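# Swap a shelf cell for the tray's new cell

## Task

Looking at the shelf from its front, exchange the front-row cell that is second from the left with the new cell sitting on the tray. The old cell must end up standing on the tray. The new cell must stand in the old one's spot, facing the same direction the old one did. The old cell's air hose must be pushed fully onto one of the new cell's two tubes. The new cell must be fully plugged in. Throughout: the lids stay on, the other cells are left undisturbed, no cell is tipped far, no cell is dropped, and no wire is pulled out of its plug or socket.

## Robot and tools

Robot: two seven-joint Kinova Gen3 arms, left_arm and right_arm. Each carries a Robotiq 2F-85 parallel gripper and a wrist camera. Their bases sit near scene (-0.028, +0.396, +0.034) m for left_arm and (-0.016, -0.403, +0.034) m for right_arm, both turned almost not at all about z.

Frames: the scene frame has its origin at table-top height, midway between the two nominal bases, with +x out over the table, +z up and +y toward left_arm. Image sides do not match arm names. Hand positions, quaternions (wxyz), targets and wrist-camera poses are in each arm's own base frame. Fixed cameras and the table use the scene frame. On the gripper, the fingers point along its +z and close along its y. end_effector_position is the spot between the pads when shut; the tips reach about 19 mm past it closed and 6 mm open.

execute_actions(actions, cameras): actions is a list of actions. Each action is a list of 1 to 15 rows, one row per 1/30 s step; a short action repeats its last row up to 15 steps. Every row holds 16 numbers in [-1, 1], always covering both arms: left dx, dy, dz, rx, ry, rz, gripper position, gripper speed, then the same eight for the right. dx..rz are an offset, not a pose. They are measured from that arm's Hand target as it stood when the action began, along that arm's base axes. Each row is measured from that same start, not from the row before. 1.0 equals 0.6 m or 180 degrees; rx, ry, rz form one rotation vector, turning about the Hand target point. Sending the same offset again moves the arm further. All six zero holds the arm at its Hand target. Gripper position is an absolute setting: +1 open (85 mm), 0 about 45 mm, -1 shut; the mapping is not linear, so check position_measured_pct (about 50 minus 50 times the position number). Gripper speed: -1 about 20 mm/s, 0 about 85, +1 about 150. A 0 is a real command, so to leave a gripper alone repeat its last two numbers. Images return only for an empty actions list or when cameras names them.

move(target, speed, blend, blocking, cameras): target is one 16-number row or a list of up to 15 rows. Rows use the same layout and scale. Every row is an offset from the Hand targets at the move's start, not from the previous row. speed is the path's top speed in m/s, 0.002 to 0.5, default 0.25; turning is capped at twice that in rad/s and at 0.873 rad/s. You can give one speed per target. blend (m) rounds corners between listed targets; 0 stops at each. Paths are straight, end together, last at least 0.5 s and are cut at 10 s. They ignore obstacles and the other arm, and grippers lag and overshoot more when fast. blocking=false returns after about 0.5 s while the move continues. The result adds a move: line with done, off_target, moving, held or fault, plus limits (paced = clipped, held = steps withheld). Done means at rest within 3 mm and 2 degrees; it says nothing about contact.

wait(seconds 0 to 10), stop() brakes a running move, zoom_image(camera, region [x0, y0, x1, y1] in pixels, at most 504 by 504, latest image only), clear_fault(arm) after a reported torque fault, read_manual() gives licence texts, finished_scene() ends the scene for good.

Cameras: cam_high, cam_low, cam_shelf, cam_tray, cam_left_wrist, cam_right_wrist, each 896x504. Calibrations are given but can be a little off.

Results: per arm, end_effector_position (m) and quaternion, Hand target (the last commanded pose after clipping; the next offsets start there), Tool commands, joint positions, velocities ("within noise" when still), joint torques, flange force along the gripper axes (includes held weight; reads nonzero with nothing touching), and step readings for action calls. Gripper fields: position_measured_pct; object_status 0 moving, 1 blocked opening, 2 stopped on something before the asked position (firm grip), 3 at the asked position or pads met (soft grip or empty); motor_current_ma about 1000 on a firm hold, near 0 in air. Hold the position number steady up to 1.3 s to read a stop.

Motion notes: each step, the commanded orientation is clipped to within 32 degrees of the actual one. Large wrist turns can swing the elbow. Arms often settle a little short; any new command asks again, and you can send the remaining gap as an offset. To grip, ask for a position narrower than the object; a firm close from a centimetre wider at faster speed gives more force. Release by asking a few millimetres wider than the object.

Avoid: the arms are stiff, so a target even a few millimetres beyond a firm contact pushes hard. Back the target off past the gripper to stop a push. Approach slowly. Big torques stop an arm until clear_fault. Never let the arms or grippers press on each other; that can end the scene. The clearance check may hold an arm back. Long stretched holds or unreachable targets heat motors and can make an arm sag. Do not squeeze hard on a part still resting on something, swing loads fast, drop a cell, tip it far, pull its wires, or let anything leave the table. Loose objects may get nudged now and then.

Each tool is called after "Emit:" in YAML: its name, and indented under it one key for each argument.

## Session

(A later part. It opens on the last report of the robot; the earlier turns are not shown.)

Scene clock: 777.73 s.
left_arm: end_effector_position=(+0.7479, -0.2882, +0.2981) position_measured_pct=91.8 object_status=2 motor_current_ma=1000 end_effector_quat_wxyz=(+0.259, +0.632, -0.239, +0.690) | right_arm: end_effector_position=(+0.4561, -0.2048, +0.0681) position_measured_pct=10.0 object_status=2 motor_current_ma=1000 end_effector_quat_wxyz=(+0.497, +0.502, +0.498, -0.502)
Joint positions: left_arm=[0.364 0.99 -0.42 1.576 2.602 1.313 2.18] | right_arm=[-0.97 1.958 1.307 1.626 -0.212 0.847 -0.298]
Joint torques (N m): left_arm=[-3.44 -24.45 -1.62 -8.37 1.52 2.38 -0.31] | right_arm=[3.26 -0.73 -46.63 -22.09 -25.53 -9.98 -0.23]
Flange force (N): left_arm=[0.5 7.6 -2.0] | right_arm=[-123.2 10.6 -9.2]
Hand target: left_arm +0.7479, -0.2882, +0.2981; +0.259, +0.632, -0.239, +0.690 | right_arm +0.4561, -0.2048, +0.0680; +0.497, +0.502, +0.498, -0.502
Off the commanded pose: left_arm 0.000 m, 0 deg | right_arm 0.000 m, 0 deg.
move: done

Emit:
move:
  target: [0,0,0,0,0,0,-0.95,-1,0,0,0.0117,0,0,0,0.55,-1]
  speed: 0.04
  cameras: ["cam_tray", "cam_high", "cam_right_wrist"]

Emit:
zoom_image:
  camera: "cam_tray"
  region: [220, 220, 450, 410]

Emit:
zoom_image:
  camera: "cam_high"
  region: [600, 200, 850, 380]

Scene clock: 780.33 s.
left_arm: end_effector_position=(+0.7479, -0.2882, +0.2981) position_measured_pct=91.8 object_status=2 motor_current_ma=1000 end_effector_quat_wxyz=(+0.259, +0.632, -0.239, +0.690) | right_arm: end_effector_position=(+0.4560, -0.2048, +0.0748) position_measured_pct=10.0 object_status=2 motor_current_ma=1000 end_effector_quat_wxyz=(+0.497, +0.502, +0.498, -0.502)
Joint positions: left_arm=[0.364 0.99 -0.42 1.576 2.602 1.313 2.18] | right_arm=[-0.97 1.947 1.312 1.637 -0.207 0.84 -0.288]
Joint torques (N m): left_arm=[-3.37 -24.48 -1.66 -8.33 1.56 2.32 -0.29] | right_arm=[-0.86 -14.42 7.64 5.95 2.76 1.1 0.79]
Flange force (N): left_arm=[0.3 7.4 -2.0] | right_arm=[1.1 7.8 1.0]
Hand target: left_arm +0.7479, -0.2882, +0.2981; +0.259, +0.632, -0.239, +0.690 | right_arm +0.4561, -0.2048, +0.0750; +0.497, +0.502, +0.498, -0.502
Off the commanded pose: left_arm 0.000 m, 0 deg | right_arm 0.000 m, 0 deg.
move: done
camera_calibration:
cam_right_wrist: T_world_to_cam=[[0.99996, 0.00779526, -0.00442947, -0.457509], [0.00448404, -0.00699648, 0.999965, -0.0227781], [0.007764, -0.999945, -0.00703116, -0.0591419], [0, 0, 0, 1]] pos_world=[0.458051, -0.0557316, 0.0203349]
Images, in order (width x height): cam_high 896x504, cam_tray 896x504, cam_right_wrist 896x504.

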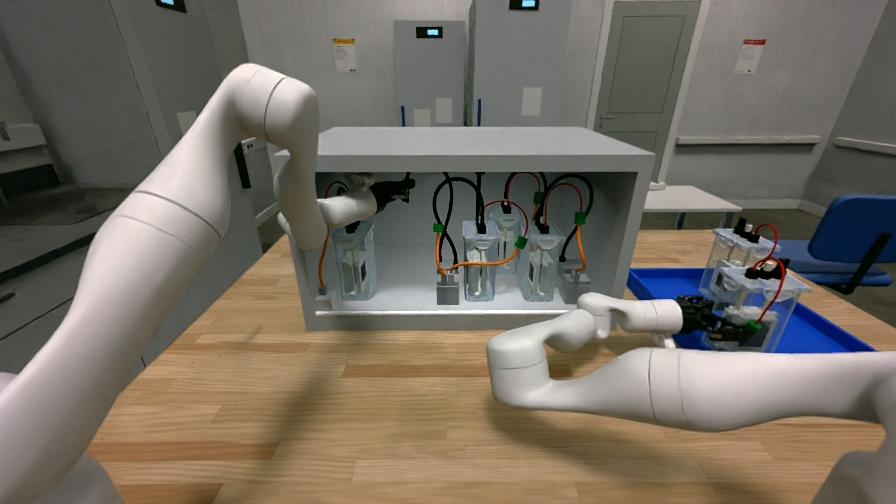

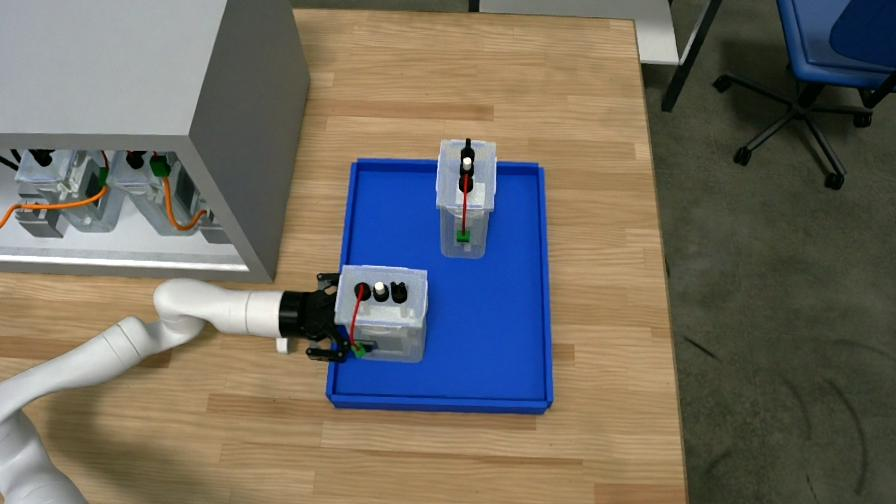

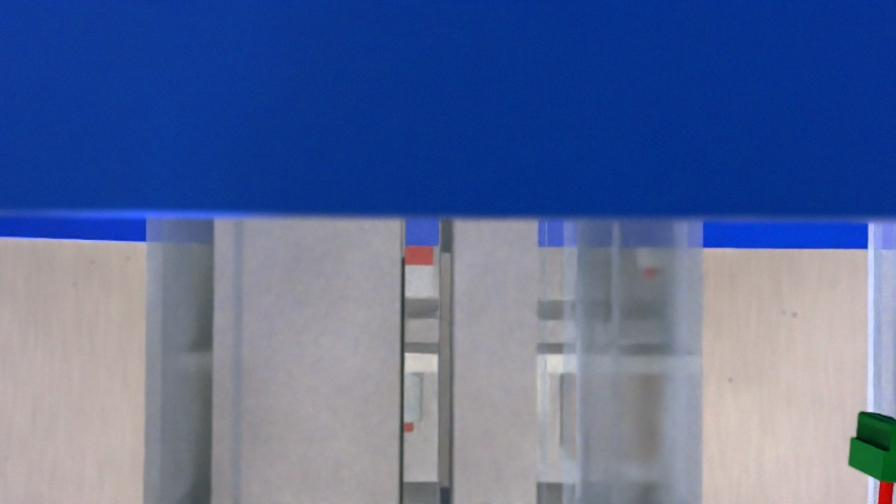

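Scaled by 2.191 from the camera's 896x504 image, which has a finer 1280x720 frame.

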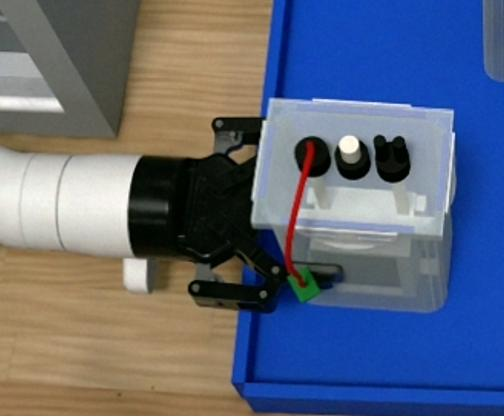

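Scaled by 2.016 from the camera's 896x504 image, which has a finer 1280x720 frame.

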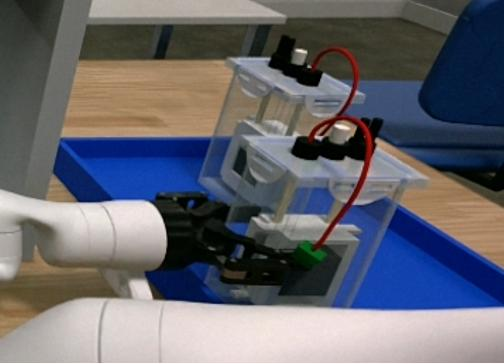

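Emit:
move:
  target: [0,0,0,0,0,0,-0.95,-1,0,0,0,0,0,0,0.8,-1]
  speed: 0.02
  cameras: ["cam_tray", "cam_high", "cam_right_wrist"]

Scene clock: 784.80 s.
left_arm: end_effector_position=(+0.7479, -0.2882, +0.2981) position_measured_pct=91.8 object_status=2 motor_current_ma=1000 end_effector_quat_wxyz=(+0.259, +0.632, -0.239, +0.690) | right_arm: end_effector_position=(+0.4561, -0.2048, +0.0750) position_measured_pct=9.5 object_status=0 motor_current_ma=180 end_effector_quat_wxyz=(+0.497, +0.502, +0.498, -0.502)
Joint positions: left_arm=[0.364 0.99 -0.42 1.576 2.602 1.313 2.18] | right_arm=[-0.97 1.947 1.313 1.637 -0.207 0.84 -0.288]
Joint torques (N m): left_arm=[-3.41 -24.51 -1.65 -8.36 1.55 2.34 -0.24] | right_arm=[-1.31 -14.99 10.35 6.12 3.83 0.98 0.48]
Flange force (N): left_arm=[0.3 7.6 -2.0] | right_arm=[5.1 5.5 1.3]
Hand target: left_arm +0.7479, -0.2882, +0.2981; +0.259, +0.632, -0.239, +0.690 | right_arm +0.4561, -0.2048, +0.0750; +0.497, +0.502, +0.498, -0.502
Off the commanded pose: left_arm 0.000 m, 0 deg | right_arm 0.000 m, 0 deg.
move: done
camera_calibration:
cam_right_wrist: T_world_to_cam=[[0.999962, 0.00769098, -0.00403241, -0.457523], [0.00408397, -0.00669971, 0.999969, -0.0227775], [0.00766372, -0.999948, -0.00673087, -0.0591005], [0, 0, 0, 1]] pos_world=[0.458051, -0.0557313, 0.020534]
Images, in order (width x height): cam_high 896x504, cam_tray 896x504, cam_right_wrist 896x504.

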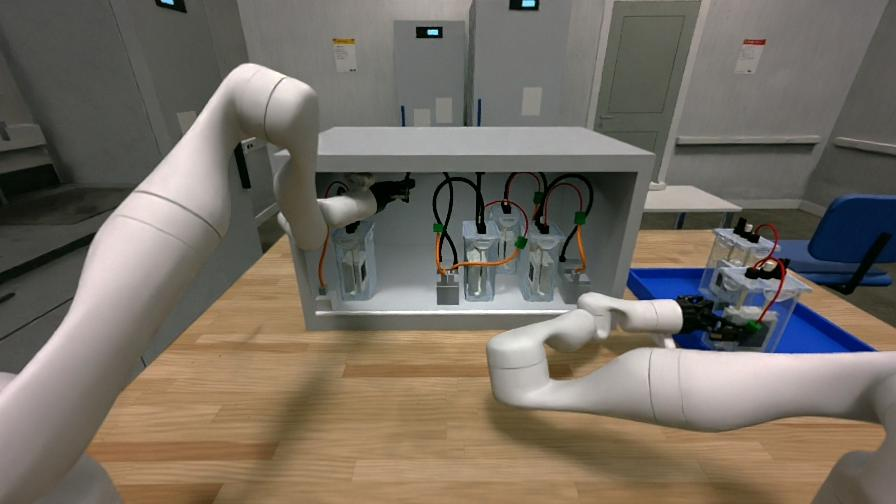

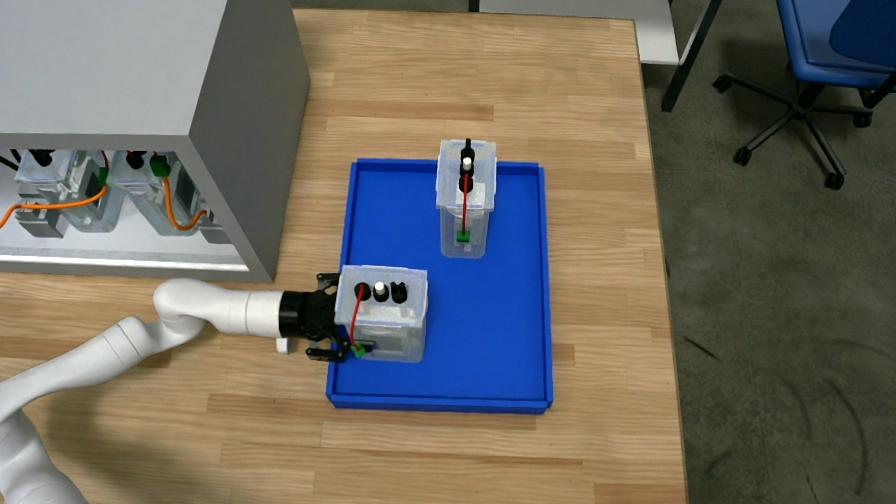

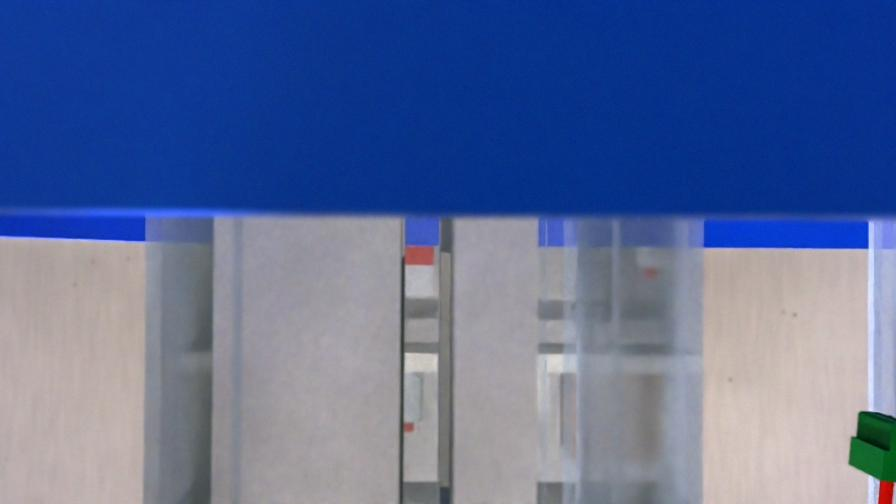

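Emit:
wait:
  seconds: 0.5
  cameras: ["cam_tray", "cam_high"]

Emit:
zoom_image:
  camera: "cam_tray"
  region: [220, 220, 450, 410]

Emit:
zoom_image:
  camera: "cam_high"
  region: [600, 200, 850, 380]

Scene clock: 787.00 s.
left_arm: end_effector_position=(+0.7479, -0.2882, +0.2981) position_measured_pct=91.8 object_status=2 motor_current_ma=1000 end_effector_quat_wxyz=(+0.259, +0.632, -0.239, +0.690) | right_arm: end_effector_position=(+0.4561, -0.2048, +0.0750) position_measured_pct=9.5 object_status=3 motor_current_ma=690 end_effector_quat_wxyz=(+0.497, +0.502, +0.498, -0.502)
Joint positions: left_arm=[0.364 0.99 -0.42 1.576 2.602 1.313 2.18] | right_arm=[-0.97 1.947 1.313 1.637 -0.207 0.84 -0.288]
Joint torques (N m): left_arm=[-3.46 -24.43 -1.77 -8.27 1.56 2.42 -0.28] | right_arm=[-0.89 -14.76 9.82 6.02 3.59 0.86 0.51]
Flange force (N): left_arm=[0.5 7.5 -1.5] | right_arm=[4.1 5.4 0.3]
Hand target: left_arm +0.7479, -0.2882, +0.2981; +0.259, +0.632, -0.239, +0.690 | right_arm +0.4561, -0.2048, +0.0750; +0.497, +0.502, +0.498, -0.502
Tool commands: left_gripper/position=-0.95 left_gripper/speed=-1.0 right_gripper/position=+0.8 right_gripper/speed=-1.0
Off the commanded pose: left_arm 0.000 m, 0 deg | right_arm 0.000 m, 0 deg.
wait: 0.50 s; at rest from the start
Images, in order (width x height): cam_high 896x504, cam_tray 896x504.

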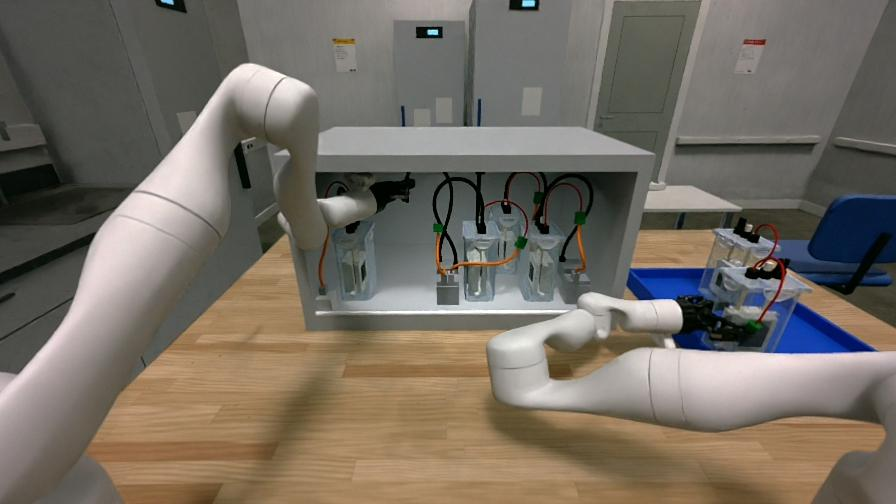

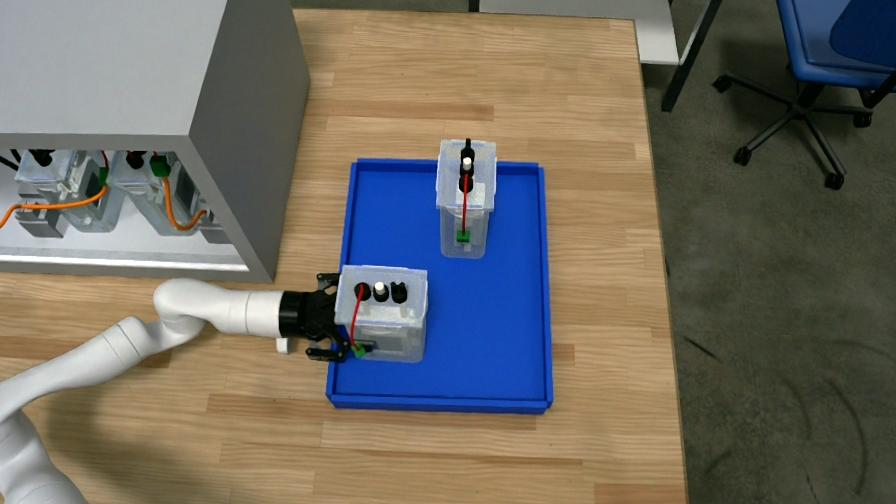

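Scaled by 2.191 from the camera's 896x504 image, which has a finer 1280x720 frame.

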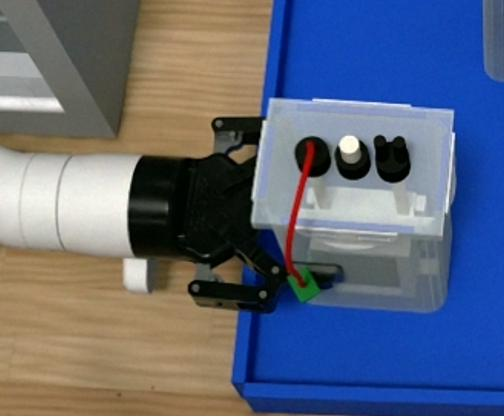

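Scaled by 2.016 from the camera's 896x504 image, which has a finer 1280x720 frame.

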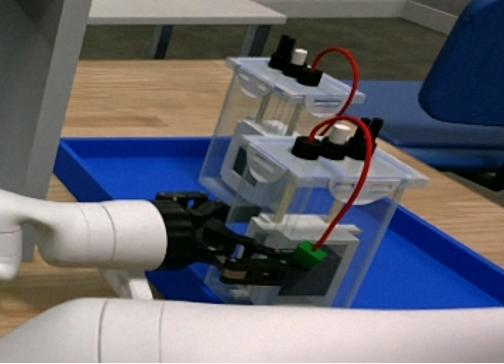

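Emit:
move:
  target: [0,0,0,0,0,0,-0.95,-1,0,0,0,0,0,0,1.0,-1]
  speed: 0.02

Emit:
wait:
  seconds: 0.5
  cameras: ["cam_tray", "cam_right_wrist", "cam_high"]

Emit:
zoom_image:
  camera: "cam_high"
  region: [600, 200, 850, 380]

Scene clock: 789.57 s.
left_arm: end_effector_position=(+0.7479, -0.2882, +0.2981) position_measured_pct=91.8 object_status=2 motor_current_ma=1000 end_effector_quat_wxyz=(+0.259, +0.632, -0.239, +0.690) | right_arm: end_effector_position=(+0.4560, -0.2048, +0.0750) position_measured_pct=0.0 object_status=0 motor_current_ma=0 end_effector_quat_wxyz=(+0.497, +0.502, +0.498, -0.502)
Joint positions: left_arm=[0.364 0.99 -0.42 1.576 2.602 1.313 2.18] | right_arm=[-0.97 1.947 1.313 1.637 -0.207 0.84 -0.288]
Joint torques (N m): left_arm=[-3.32 -24.58 -1.69 -8.28 1.56 2.39 -0.28] | right_arm=[-0.74 -14.03 7.75 5.11 2.42 0.64 0.24]
Flange force (N): left_arm=[0.2 7.1 -1.6] | right_arm=[-1.3 5.7 0.2]
Hand target: left_arm +0.7479, -0.2882, +0.2981; +0.259, +0.632, -0.239, +0.690 | right_arm +0.4560, -0.2048, +0.0750; +0.497, +0.502, +0.498, -0.502
Off the commanded pose: left_arm 0.000 m, 0 deg | right_arm 0.000 m, 0 deg.
move: done

Scene clock: 790.07 s.
left_arm: end_effector_position=(+0.7479, -0.2882, +0.2981) position_measured_pct=91.8 object_status=2 motor_current_ma=1000 end_effector_quat_wxyz=(+0.259, +0.632, -0.239, +0.690) | right_arm: end_effector_position=(+0.4560, -0.2048, +0.0750) position_measured_pct=0.0 object_status=3 motor_current_ma=0 end_effector_quat_wxyz=(+0.497, +0.502, +0.498, -0.502)
Joint positions: left_arm=[0.364 0.99 -0.42 1.576 2.602 1.313 2.18] | right_arm=[-0.97 1.947 1.313 1.637 -0.207 0.84 -0.288]
Joint torques (N m): left_arm=[-3.48 -24.54 -1.74 -8.41 1.52 2.35 -0.33] | right_arm=[-0.76 -14.07 7.73 5.14 2.4 0.64 0.23]
Flange force (N): left_arm=[0.3 7.7 -2.0] | right_arm=[-1.2 5.9 0.3]
Hand target: left_arm +0.7479, -0.2882, +0.2981; +0.259, +0.632, -0.239, +0.690 | right_arm +0.4560, -0.2048, +0.0750; +0.497, +0.502, +0.498, -0.502
Tool commands: left_gripper/position=-0.95 left_gripper/speed=-1.0 right_gripper/position=+1.0 right_gripper/speed=-1.0
Off the commanded pose: left_arm 0.000 m, 0 deg | right_arm 0.000 m, 0 deg.
wait: 0.50 s; at rest by 0.17 s
camera_calibration:
cam_right_wrist: T_world_to_cam=[[0.999963, 0.00759153, -0.00413294, -0.457527], [0.00418382, -0.0066993, 0.999969, -0.0228232], [0.0075636, -0.999949, -0.00673081, -0.0590547], [0, 0, 0, 1]] pos_world=[0.458052, -0.0557312, 0.0205341]
Images, in order (width x height): cam_high 896x504, cam_tray 896x504, cam_right_wrist 896x504.

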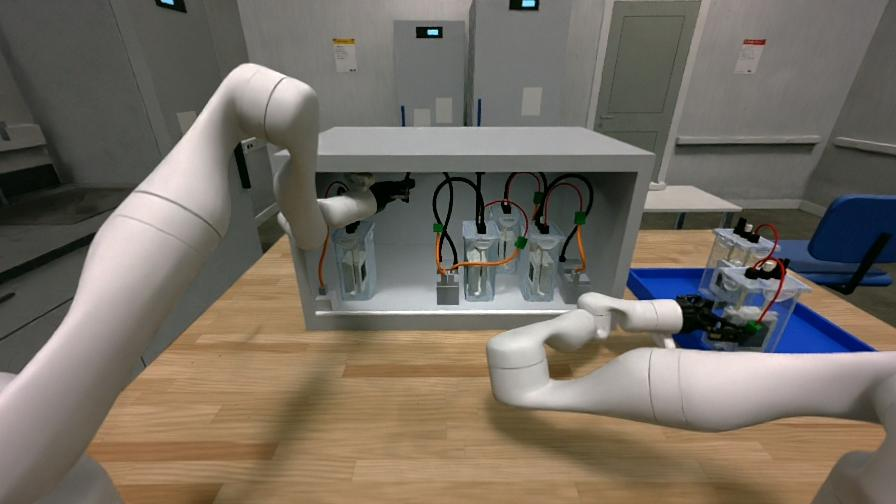

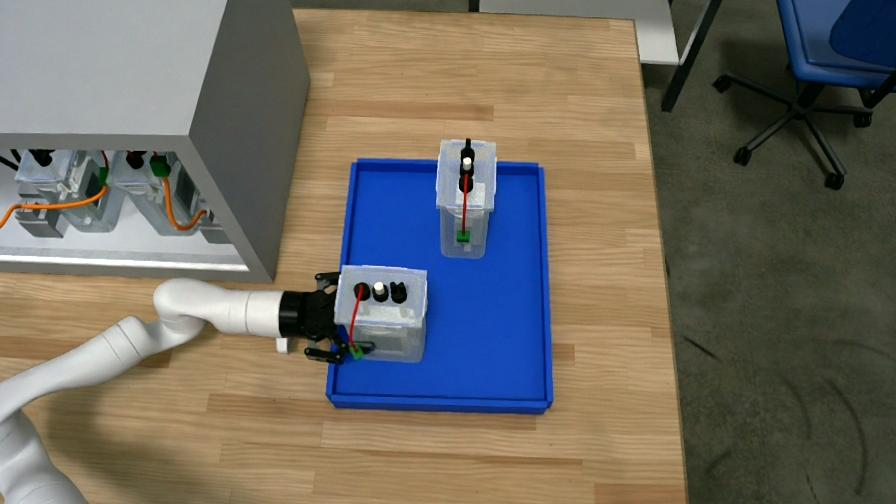

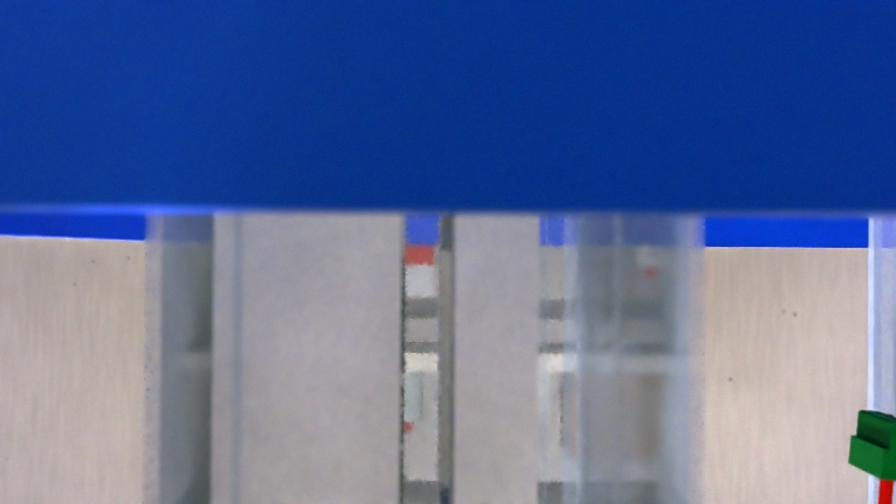

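Scaled by 2.016 from the camera's 896x504 image, which has a finer 1280x720 frame.

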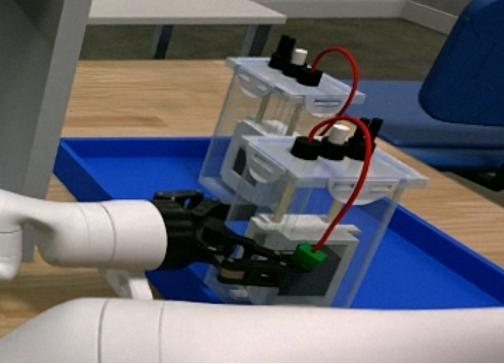

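Emit:
move:
  target: [0,0,0,0,0,0,-0.95,-1,0,0.0667,0,0,0,0,1.0,-1]
  speed: 0.05
  cameras: ["cam_tray", "cam_high"]

Emit:
zoom_image:
  camera: "cam_tray"
  region: [220, 220, 450, 410]

Emit:
zoom_image:
  camera: "cam_high"
  region: [600, 200, 850, 380]

Scene clock: 792.83 s.
left_arm: end_effector_position=(+0.7479, -0.2882, +0.2981) position_measured_pct=91.8 object_status=2 motor_current_ma=1000 end_effector_quat_wxyz=(+0.259, +0.632, -0.239, +0.690) | right_arm: end_effector_position=(+0.4560, -0.1648, +0.0750) position_measured_pct=0.0 object_status=3 motor_current_ma=0 end_effector_quat_wxyz=(+0.497, +0.502, +0.498, -0.502)
Joint positions: left_arm=[0.364 0.99 -0.42 1.576 2.602 1.313 2.18] | right_arm=[-1.032 1.93 1.308 1.599 -0.203 0.94 -0.292]
Joint torques (N m): left_arm=[-3.39 -24.51 -1.72 -8.3 1.5 2.27 -0.32] | right_arm=[-0.7 -14.37 7.72 4.86 2.58 0.65 0.18]
Flange force (N): left_arm=[0.2 7.4 -1.9] | right_arm=[-1.3 5.5 -0.3]
Hand target: left_arm +0.7479, -0.2882, +0.2981; +0.259, +0.632, -0.239, +0.690 | right_arm +0.4560, -0.1648, +0.0750; +0.497, +0.502, +0.498, -0.502
Off the commanded pose: left_arm 0.000 m, 0 deg | right_arm 0.000 m, 0 deg.
move: done
Images, in order (width x height): cam_high 896x504, cam_tray 896x504.

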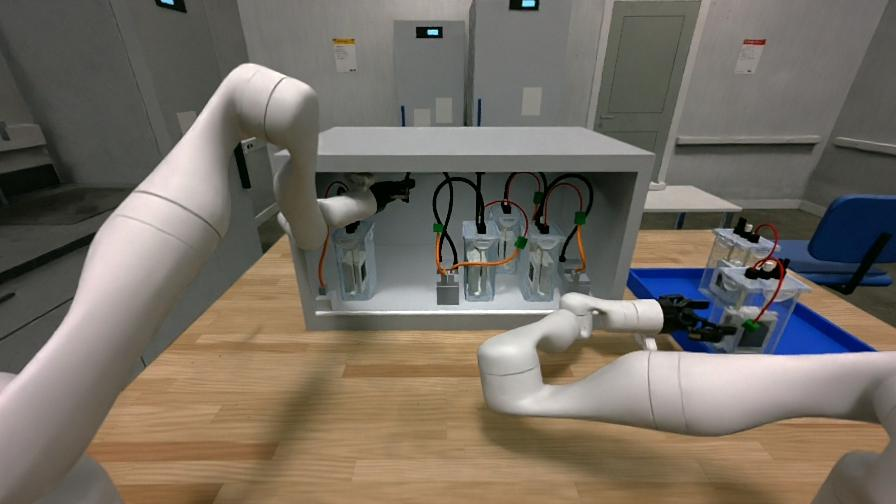

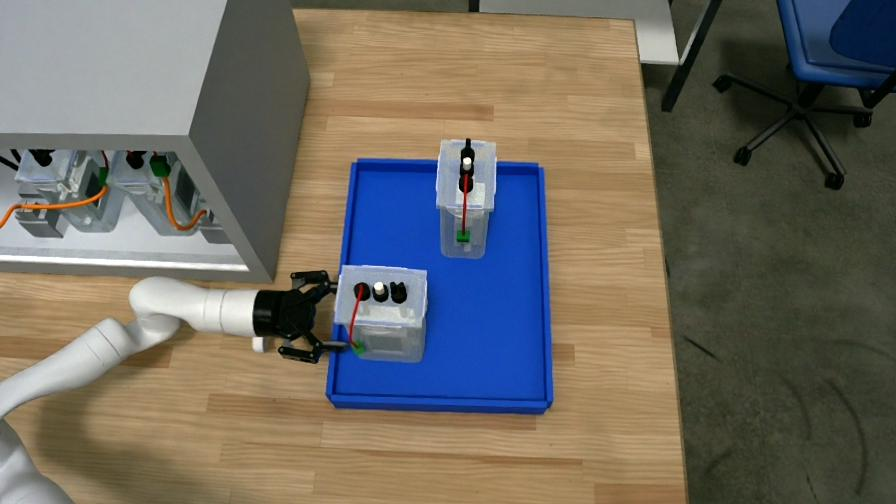

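Scaled by 2.191 from the camera's 896x504 image, which has a finer 1280x720 frame.

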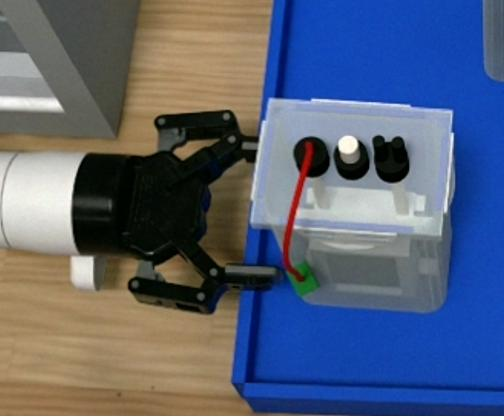

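Scaled by 2.016 from the camera's 896x504 image, which has a finer 1280x720 frame.

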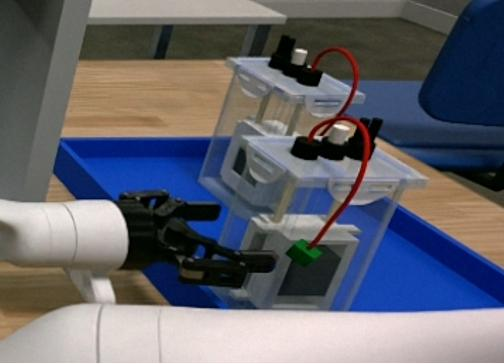

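Emit:
move:
  target:
    - [0,0,0,0,0,0,-0.95,-1,0,0.06,0,0,0,0,1.0,-1]
    - [0,0,0,0,0,0,-0.95,-1,0,0.06,0.4,0,0,0,1.0,-1]
  speed: 0.2
  blend: 0.02

Scene clock: 808.43 s.
left_arm: end_effector_position=(+0.7479, -0.2882, +0.2981) position_measured_pct=91.8 object_status=2 motor_current_ma=1000 end_effector_quat_wxyz=(+0.259, +0.632, -0.239, +0.690) | right_arm: end_effector_position=(+0.4561, -0.1288, +0.3150) position_measured_pct=0.0 object_status=3 motor_current_ma=0 end_effector_quat_wxyz=(+0.497, +0.502, +0.498, -0.502)
Joint positions: left_arm=[0.364 0.99 -0.42 1.576 2.602 1.313 2.18] | right_arm=[-1.091 1.533 1.581 1.718 0.034 0.952 0.007]
Joint torques (N m): left_arm=[-3.41 -24.5 -1.68 -8.36 1.58 2.4 -0.27] | right_arm=[-0.73 -15.23 8.28 0.27 2.69 -0.23 0.23]
Flange force (N): left_arm=[0.4 7.5 -1.9] | right_arm=[-3.1 3.9 -0.5]
Hand target: left_arm +0.7479, -0.2882, +0.2981; +0.259, +0.632, -0.239, +0.690 | right_arm +0.4561, -0.1288, +0.3150; +0.497, +0.502, +0.498, -0.502
Off the commanded pose: left_arm 0.000 m, 0 deg | right_arm 0.000 m, 0 deg.
move: done; blend cut to 0.018 m at target 1

Emit:
move:
  target:
    - [0,0,0,0,0,0,-0.95,-1,0.2333,-0.25,0.0333,0,0,0.25,1.0,-1]
  speed: 0.2

Scene clock: 813.50 s.
left_arm: end_effector_position=(+0.7479, -0.2882, +0.2981) position_measured_pct=91.8 object_status=2 motor_current_ma=1000 end_effector_quat_wxyz=(+0.259, +0.632, -0.239, +0.690) | right_arm: end_effector_position=(+0.5960, -0.2788, +0.3350) position_measured_pct=0.0 object_status=3 motor_current_ma=0 end_effector_quat_wxyz=(+0.652, +0.273, +0.652, -0.273)
Joint positions: left_arm=[0.364 0.99 -0.42 1.576 2.602 1.313 2.18] | right_arm=[-0.682 1.464 1.607 2.102 0.08 -0.627 0.039]
Joint torques (N m): left_arm=[-3.47 -24.5 -1.66 -8.36 1.58 2.4 -0.26] | right_arm=[-0.75 -14.73 8.57 -0.54 -1.4 -0.34 0.25]
Flange force (N): left_arm=[0.4 7.6 -1.9] | right_arm=[-3.6 0.8 3.2]
Hand target: left_arm +0.7479, -0.2882, +0.2981; +0.259, +0.632, -0.239, +0.690 | right_arm +0.5960, -0.2788, +0.3350; +0.652, +0.273, +0.652, -0.273
Off the commanded pose: left_arm 0.000 m, 0 deg | right_arm 0.000 m, 0 deg.
move: done

Emit:
move:
  target:
    - [0,0,0,0,0,0,-0.95,-1,-0.0667,-0.1083,0.0,0,0,0.245,1.0,-1]
  speed: 0.2

Emit:
move:
  target:
    - [0,0,0,0,0,0,-0.95,-1,0,0,-0.0333,0,0.139,0,1.0,-1]
  speed: 0.2
  cameras: ["cam_tray","cam_high","cam_right_wrist"]

Scene clock: 817.60 s.
left_arm: end_effector_position=(+0.7479, -0.2882, +0.2981) position_measured_pct=91.8 object_status=2 motor_current_ma=1000 end_effector_quat_wxyz=(+0.259, +0.632, -0.239, +0.690) | right_arm: end_effector_position=(+0.5560, -0.3437, +0.3350) position_measured_pct=0.0 object_status=3 motor_current_ma=0 end_effector_quat_wxyz=(+0.707, +0.008, +0.707, -0.009)
Joint positions: left_arm=[0.364 0.99 -0.42 1.576 2.602 1.313 2.18] | right_arm=[0.138 1.391 1.518 1.989 0.214 -2.085 0.139]
Joint torques (N m): left_arm=[-3.39 -24.52 -1.73 -8.46 1.53 2.36 -0.25] | right_arm=[-0.73 -18.12 5.92 -0.65 -2.19 -0.63 0.23]
Flange force (N): left_arm=[0.3 7.8 -2.3] | right_arm=[-4.5 -3.1 1.1]
Hand target: left_arm +0.7479, -0.2882, +0.2981; +0.259, +0.632, -0.239, +0.690 | right_arm +0.5560, -0.3438, +0.3350; +0.707, +0.008, +0.707, -0.009
Off the commanded pose: left_arm 0.000 m, 0 deg | right_arm 0.000 m, 0 deg.
move: done

Scene clock: 819.07 s.
left_arm: end_effector_position=(+0.7479, -0.2882, +0.2981) position_measured_pct=91.8 object_status=2 motor_current_ma=1000 end_effector_quat_wxyz=(+0.259, +0.632, -0.239, +0.690) | right_arm: end_effector_position=(+0.5560, -0.3438, +0.3150) position_measured_pct=0.0 object_status=3 motor_current_ma=0 end_effector_quat_wxyz=(+0.537, +0.006, +0.844, -0.010)
Joint positions: left_arm=[0.364 0.99 -0.42 1.576 2.602 1.313 2.18] | right_arm=[0.125 1.377 1.858 1.833 0.65 -2.04 -0.022]
Joint torques (N m): left_arm=[-3.45 -24.58 -1.72 -8.3 1.55 2.37 -0.31] | right_arm=[-0.76 -18.54 5.9 -0.8 -1.99 -0.14 0.24]
Flange force (N): left_arm=[0.2 7.4 -1.6] | right_arm=[-4.6 -2.4 -0.8]
Hand target: left_arm +0.7479, -0.2882, +0.2981; +0.259, +0.632, -0.239, +0.690 | right_arm +0.5560, -0.3438, +0.3150; +0.537, +0.006, +0.844, -0.010
Off the commanded pose: left_arm 0.000 m, 0 deg | right_arm 0.000 m, 0 deg.
move: done
camera_calibration:
cam_right_wrist: T_world_to_cam=[[0.00555838, 0.99996, -0.00702775, 0.339491], [0.429057, 0.00396325, 0.903269, -0.466268], [0.90326, -0.00803601, -0.429017, -0.221187], [0, 0, 0, 1]] pos_world=[0.397958, -0.339407, 0.328658]
Images, in order (width x height): cam_high 896x504, cam_tray 896x504, cam_right_wrist 896x504.

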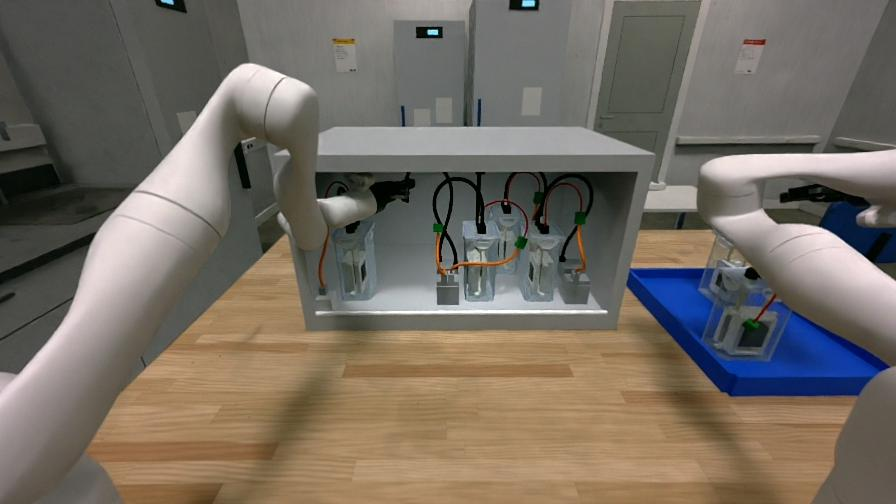

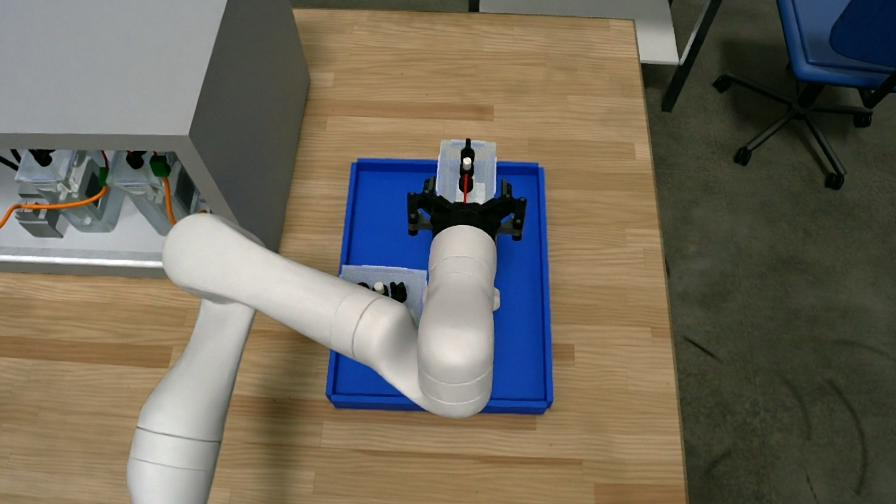

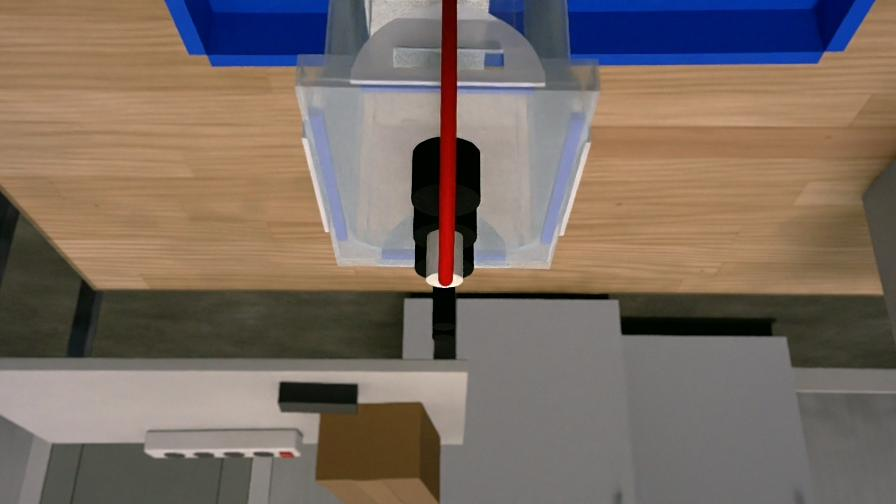

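Emit:
move:
  target:
    - [0,0,0,0,0,0,-0.95,-1,-0.0167,0.0083,-0.2,0,0,0,1.0,-1]
  speed: 0.12
  cameras: ["cam_tray","cam_high"]

Scene clock: 826.70 s.
left_arm: end_effector_position=(+0.7479, -0.2882, +0.2981) position_measured_pct=91.8 object_status=2 motor_current_ma=1000 end_effector_quat_wxyz=(+0.259, +0.632, -0.239, +0.690) | right_arm: end_effector_position=(+0.5460, -0.3388, +0.1950) position_measured_pct=0.0 object_status=3 motor_current_ma=0 end_effector_quat_wxyz=(+0.537, +0.006, +0.844, -0.010)
Joint positions: left_arm=[0.364 0.99 -0.42 1.576 2.602 1.313 2.18] | right_arm=[0.113 1.572 1.672 1.966 0.483 -2.047 0.137]
Joint torques (N m): left_arm=[-3.4 -24.62 -1.7 -8.33 1.51 2.36 -0.28] | right_arm=[-0.72 -18.31 6.04 0.58 -1.97 -0.51 0.23]
Flange force (N): left_arm=[0.0 7.4 -1.7] | right_arm=[-4.6 -3.2 -0.6]
Hand target: left_arm +0.7479, -0.2882, +0.2981; +0.259, +0.632, -0.239, +0.690 | right_arm +0.5460, -0.3388, +0.1950; +0.537, +0.006, +0.844, -0.010
Off the commanded pose: left_arm 0.000 m, 0 deg | right_arm 0.000 m, 0 deg.
move: done
Images, in order (width x height): cam_high 896x504, cam_tray 896x504.

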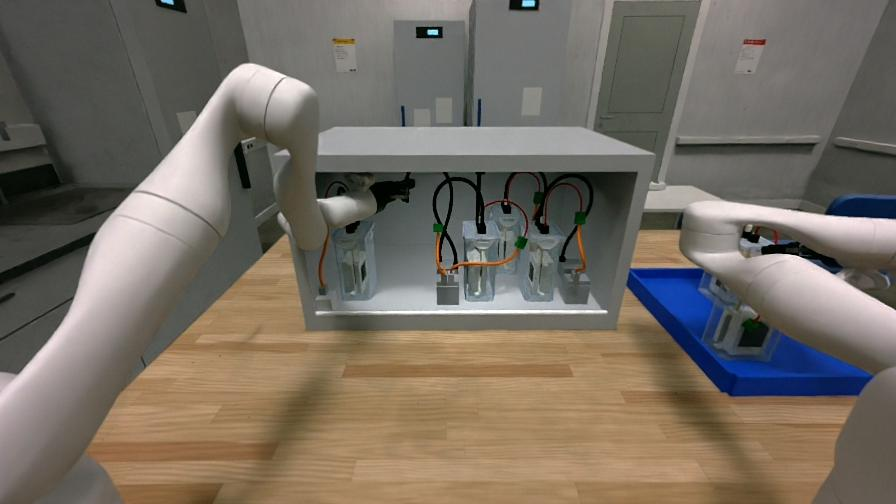

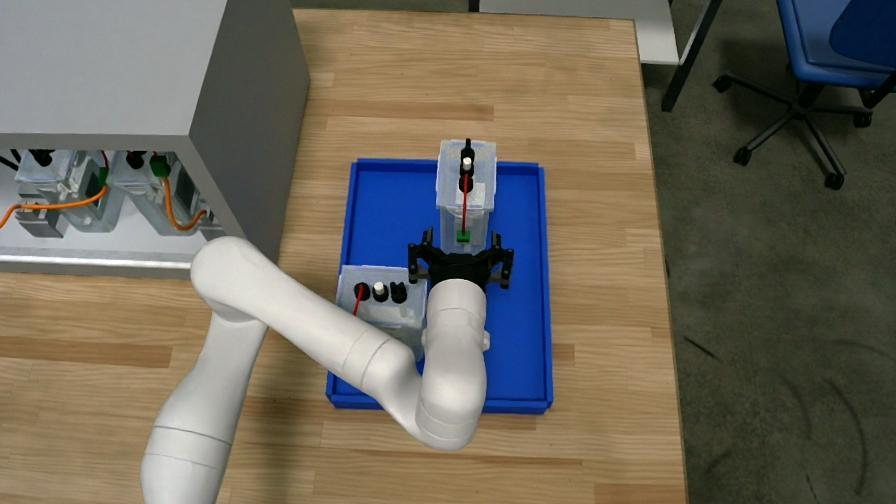

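Emit:
move:
  target:
    - [0,0,0,0,0,0,-0.95,-1,0.075,0,0,0,0,0,1.0,-1]
    - [0,0,0,0,0,0,-0.95,-1,0.075,0,-0.12,0,0,0,1.0,-1]
  speed: 0.08
  cameras: ["cam_tray","cam_high","cam_right_wrist"]

Emit:
zoom_image:
  camera: "cam_tray"
  region: [320, 120, 560, 320]

Scene clock: 833.83 s.
left_arm: end_effector_position=(+0.7479, -0.2882, +0.2981) position_measured_pct=91.8 object_status=2 motor_current_ma=1000 end_effector_quat_wxyz=(+0.259, +0.632, -0.239, +0.690) | right_arm: end_effector_position=(+0.5910, -0.3388, +0.1230) position_measured_pct=0.0 object_status=3 motor_current_ma=0 end_effector_quat_wxyz=(+0.537, +0.006, +0.844, -0.010)
Joint positions: left_arm=[0.364 0.99 -0.42 1.576 2.602 1.313 2.18] | right_arm=[0.058 1.683 1.551 1.867 0.342 -1.873 0.142]
Joint torques (N m): left_arm=[-3.4 -24.48 -1.72 -8.38 1.55 2.37 -0.23] | right_arm=[-0.76 -18.96 6.51 1.53 -2.14 -0.54 0.25]
Flange force (N): left_arm=[0.3 7.6 -2.0] | right_arm=[-4.3 -3.8 0.3]
Hand target: left_arm +0.7479, -0.2882, +0.2981; +0.259, +0.632, -0.239, +0.690 | right_arm +0.5910, -0.3388, +0.1230; +0.537, +0.006, +0.844, -0.010
Off the commanded pose: left_arm 0.000 m, 0 deg | right_arm 0.000 m, 0 deg.
move: done
camera_calibration:
cam_right_wrist: T_world_to_cam=[[0.00564847, 0.999959, -0.00706997, 0.333013], [0.429018, 0.00396308, 0.903287, -0.307862], [0.903278, -0.00813533, -0.428978, -0.33518], [0, 0, 0, 1]] pos_world=[0.432958, -0.334507, 0.136658]
Images, in order (width x height): cam_high 896x504, cam_tray 896x504, cam_right_wrist 896x504.

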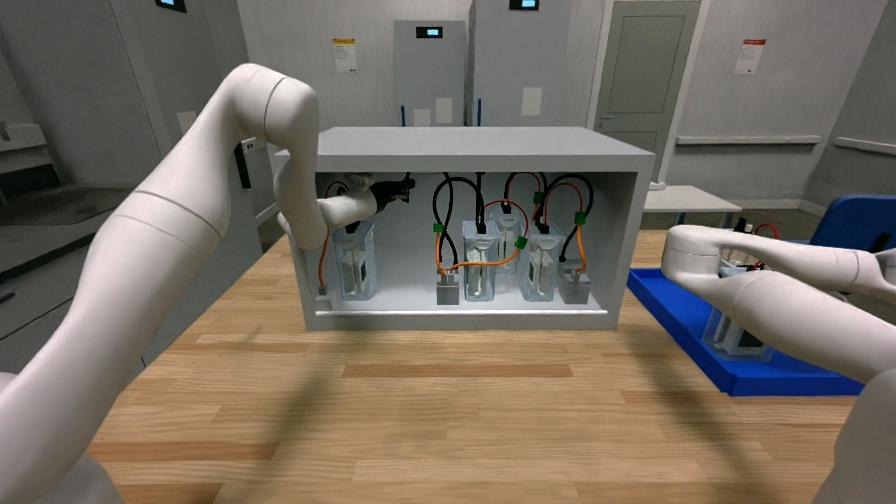

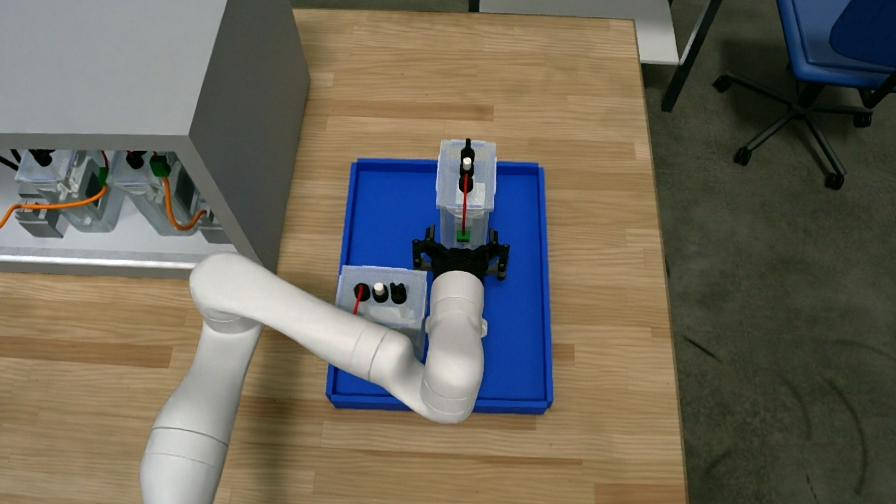

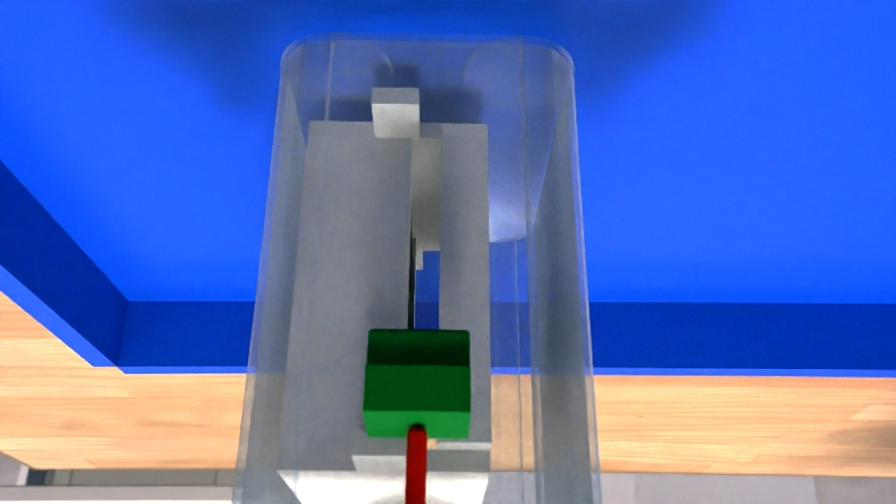

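Scaled by 2.100 from the camera's 896x504 image, which has a finer 1280x720 frame.

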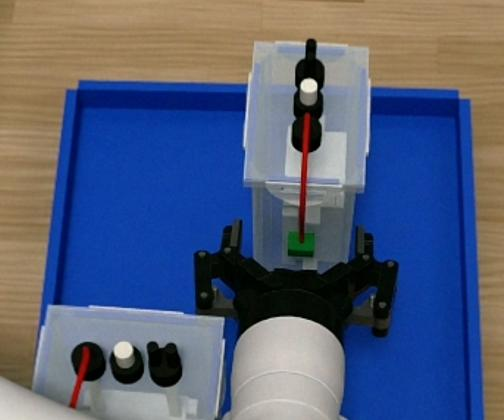

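Emit:
move:
  target:
    - [0,0,0,0,0,0,-0.95,-1,0,0,-0.075,0,0,0,1.0,-1]
    - [0,0,0,0,0,0,-0.95,-1,0.0833,0,-0.075,0,0,0,1.0,-1]
  speed: 0.05
  cameras: ["cam_tray","cam_right_wrist"]

Emit:
zoom_image:
  camera: "cam_tray"
  region: [320, 120, 560, 320]

Scene clock: 839.80 s.
left_arm: end_effector_position=(+0.7479, -0.2882, +0.2981) position_measured_pct=91.8 object_status=2 motor_current_ma=1000 end_effector_quat_wxyz=(+0.259, +0.632, -0.239, +0.690) | right_arm: end_effector_position=(+0.6410, -0.3388, +0.0780) position_measured_pct=0.0 object_status=3 motor_current_ma=0 end_effector_quat_wxyz=(+0.537, +0.006, +0.844, -0.010)
Joint positions: left_arm=[0.364 0.99 -0.42 1.576 2.602 1.313 2.18] | right_arm=[0.023 1.739 1.488 1.72 0.27 -1.689 0.13]
Joint torques (N m): left_arm=[-3.4 -24.49 -1.6 -8.25 1.55 2.35 -0.3] | right_arm=[-1.26 -20.18 6.86 1.56 -2.26 -0.72 0.28]
Flange force (N): left_arm=[0.4 7.2 -1.6] | right_arm=[-3.4 -4.2 0.7]
Hand target: left_arm +0.7479, -0.2882, +0.2981; +0.259, +0.632, -0.239, +0.690 | right_arm +0.6410, -0.3388, +0.0780; +0.537, +0.006, +0.844, -0.010
Off the commanded pose: left_arm 0.000 m, 0 deg | right_arm 0.000 m, 0 deg.
move: done
camera_calibration:
cam_right_wrist: T_world_to_cam=[[0.00564847, 0.999959, -0.00706997, 0.332413], [0.429018, 0.00396308, 0.903287, -0.288665], [0.903278, -0.00813533, -0.428978, -0.399647], [0, 0, 0, 1]] pos_world=[0.482958, -0.334507, 0.0916578]
Images, in order (width x height): cam_tray 896x504, cam_right_wrist 896x504.

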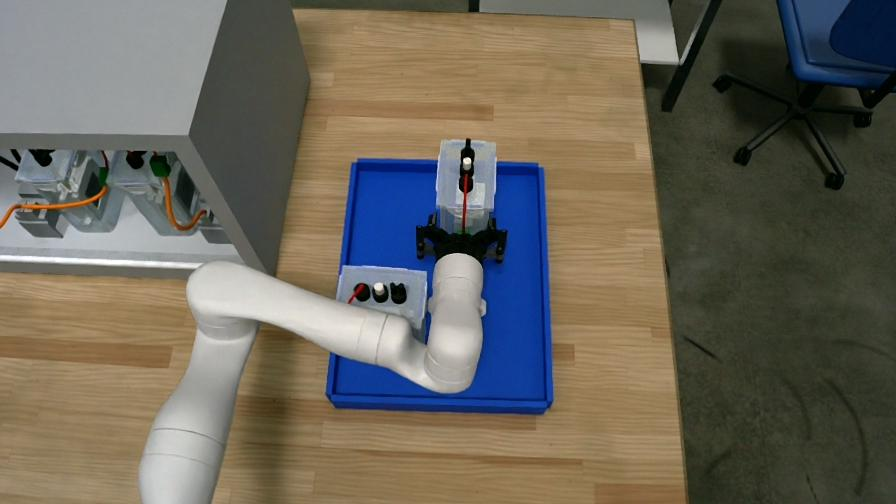

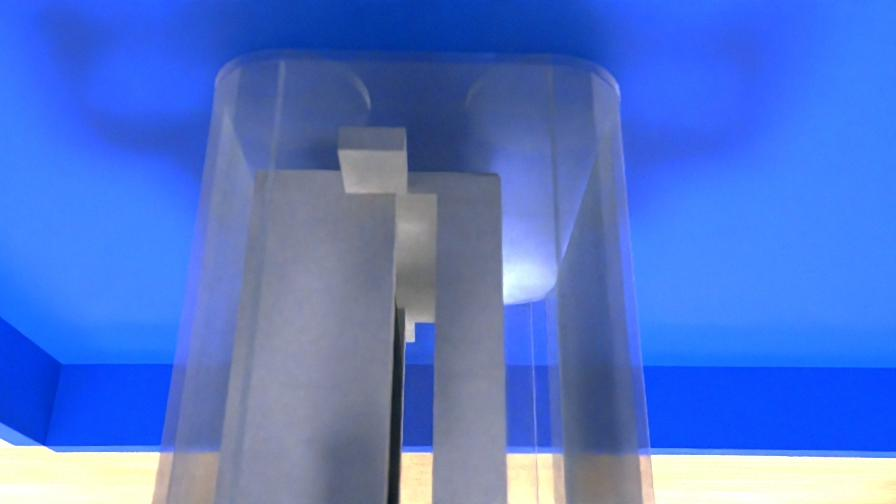

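Scaled by 2.100 from the camera's 896x504 image, which has a finer 1280x720 frame.

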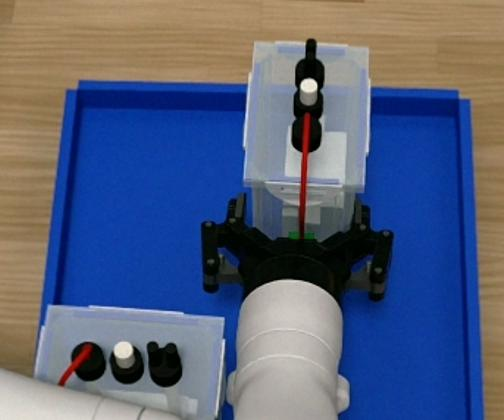

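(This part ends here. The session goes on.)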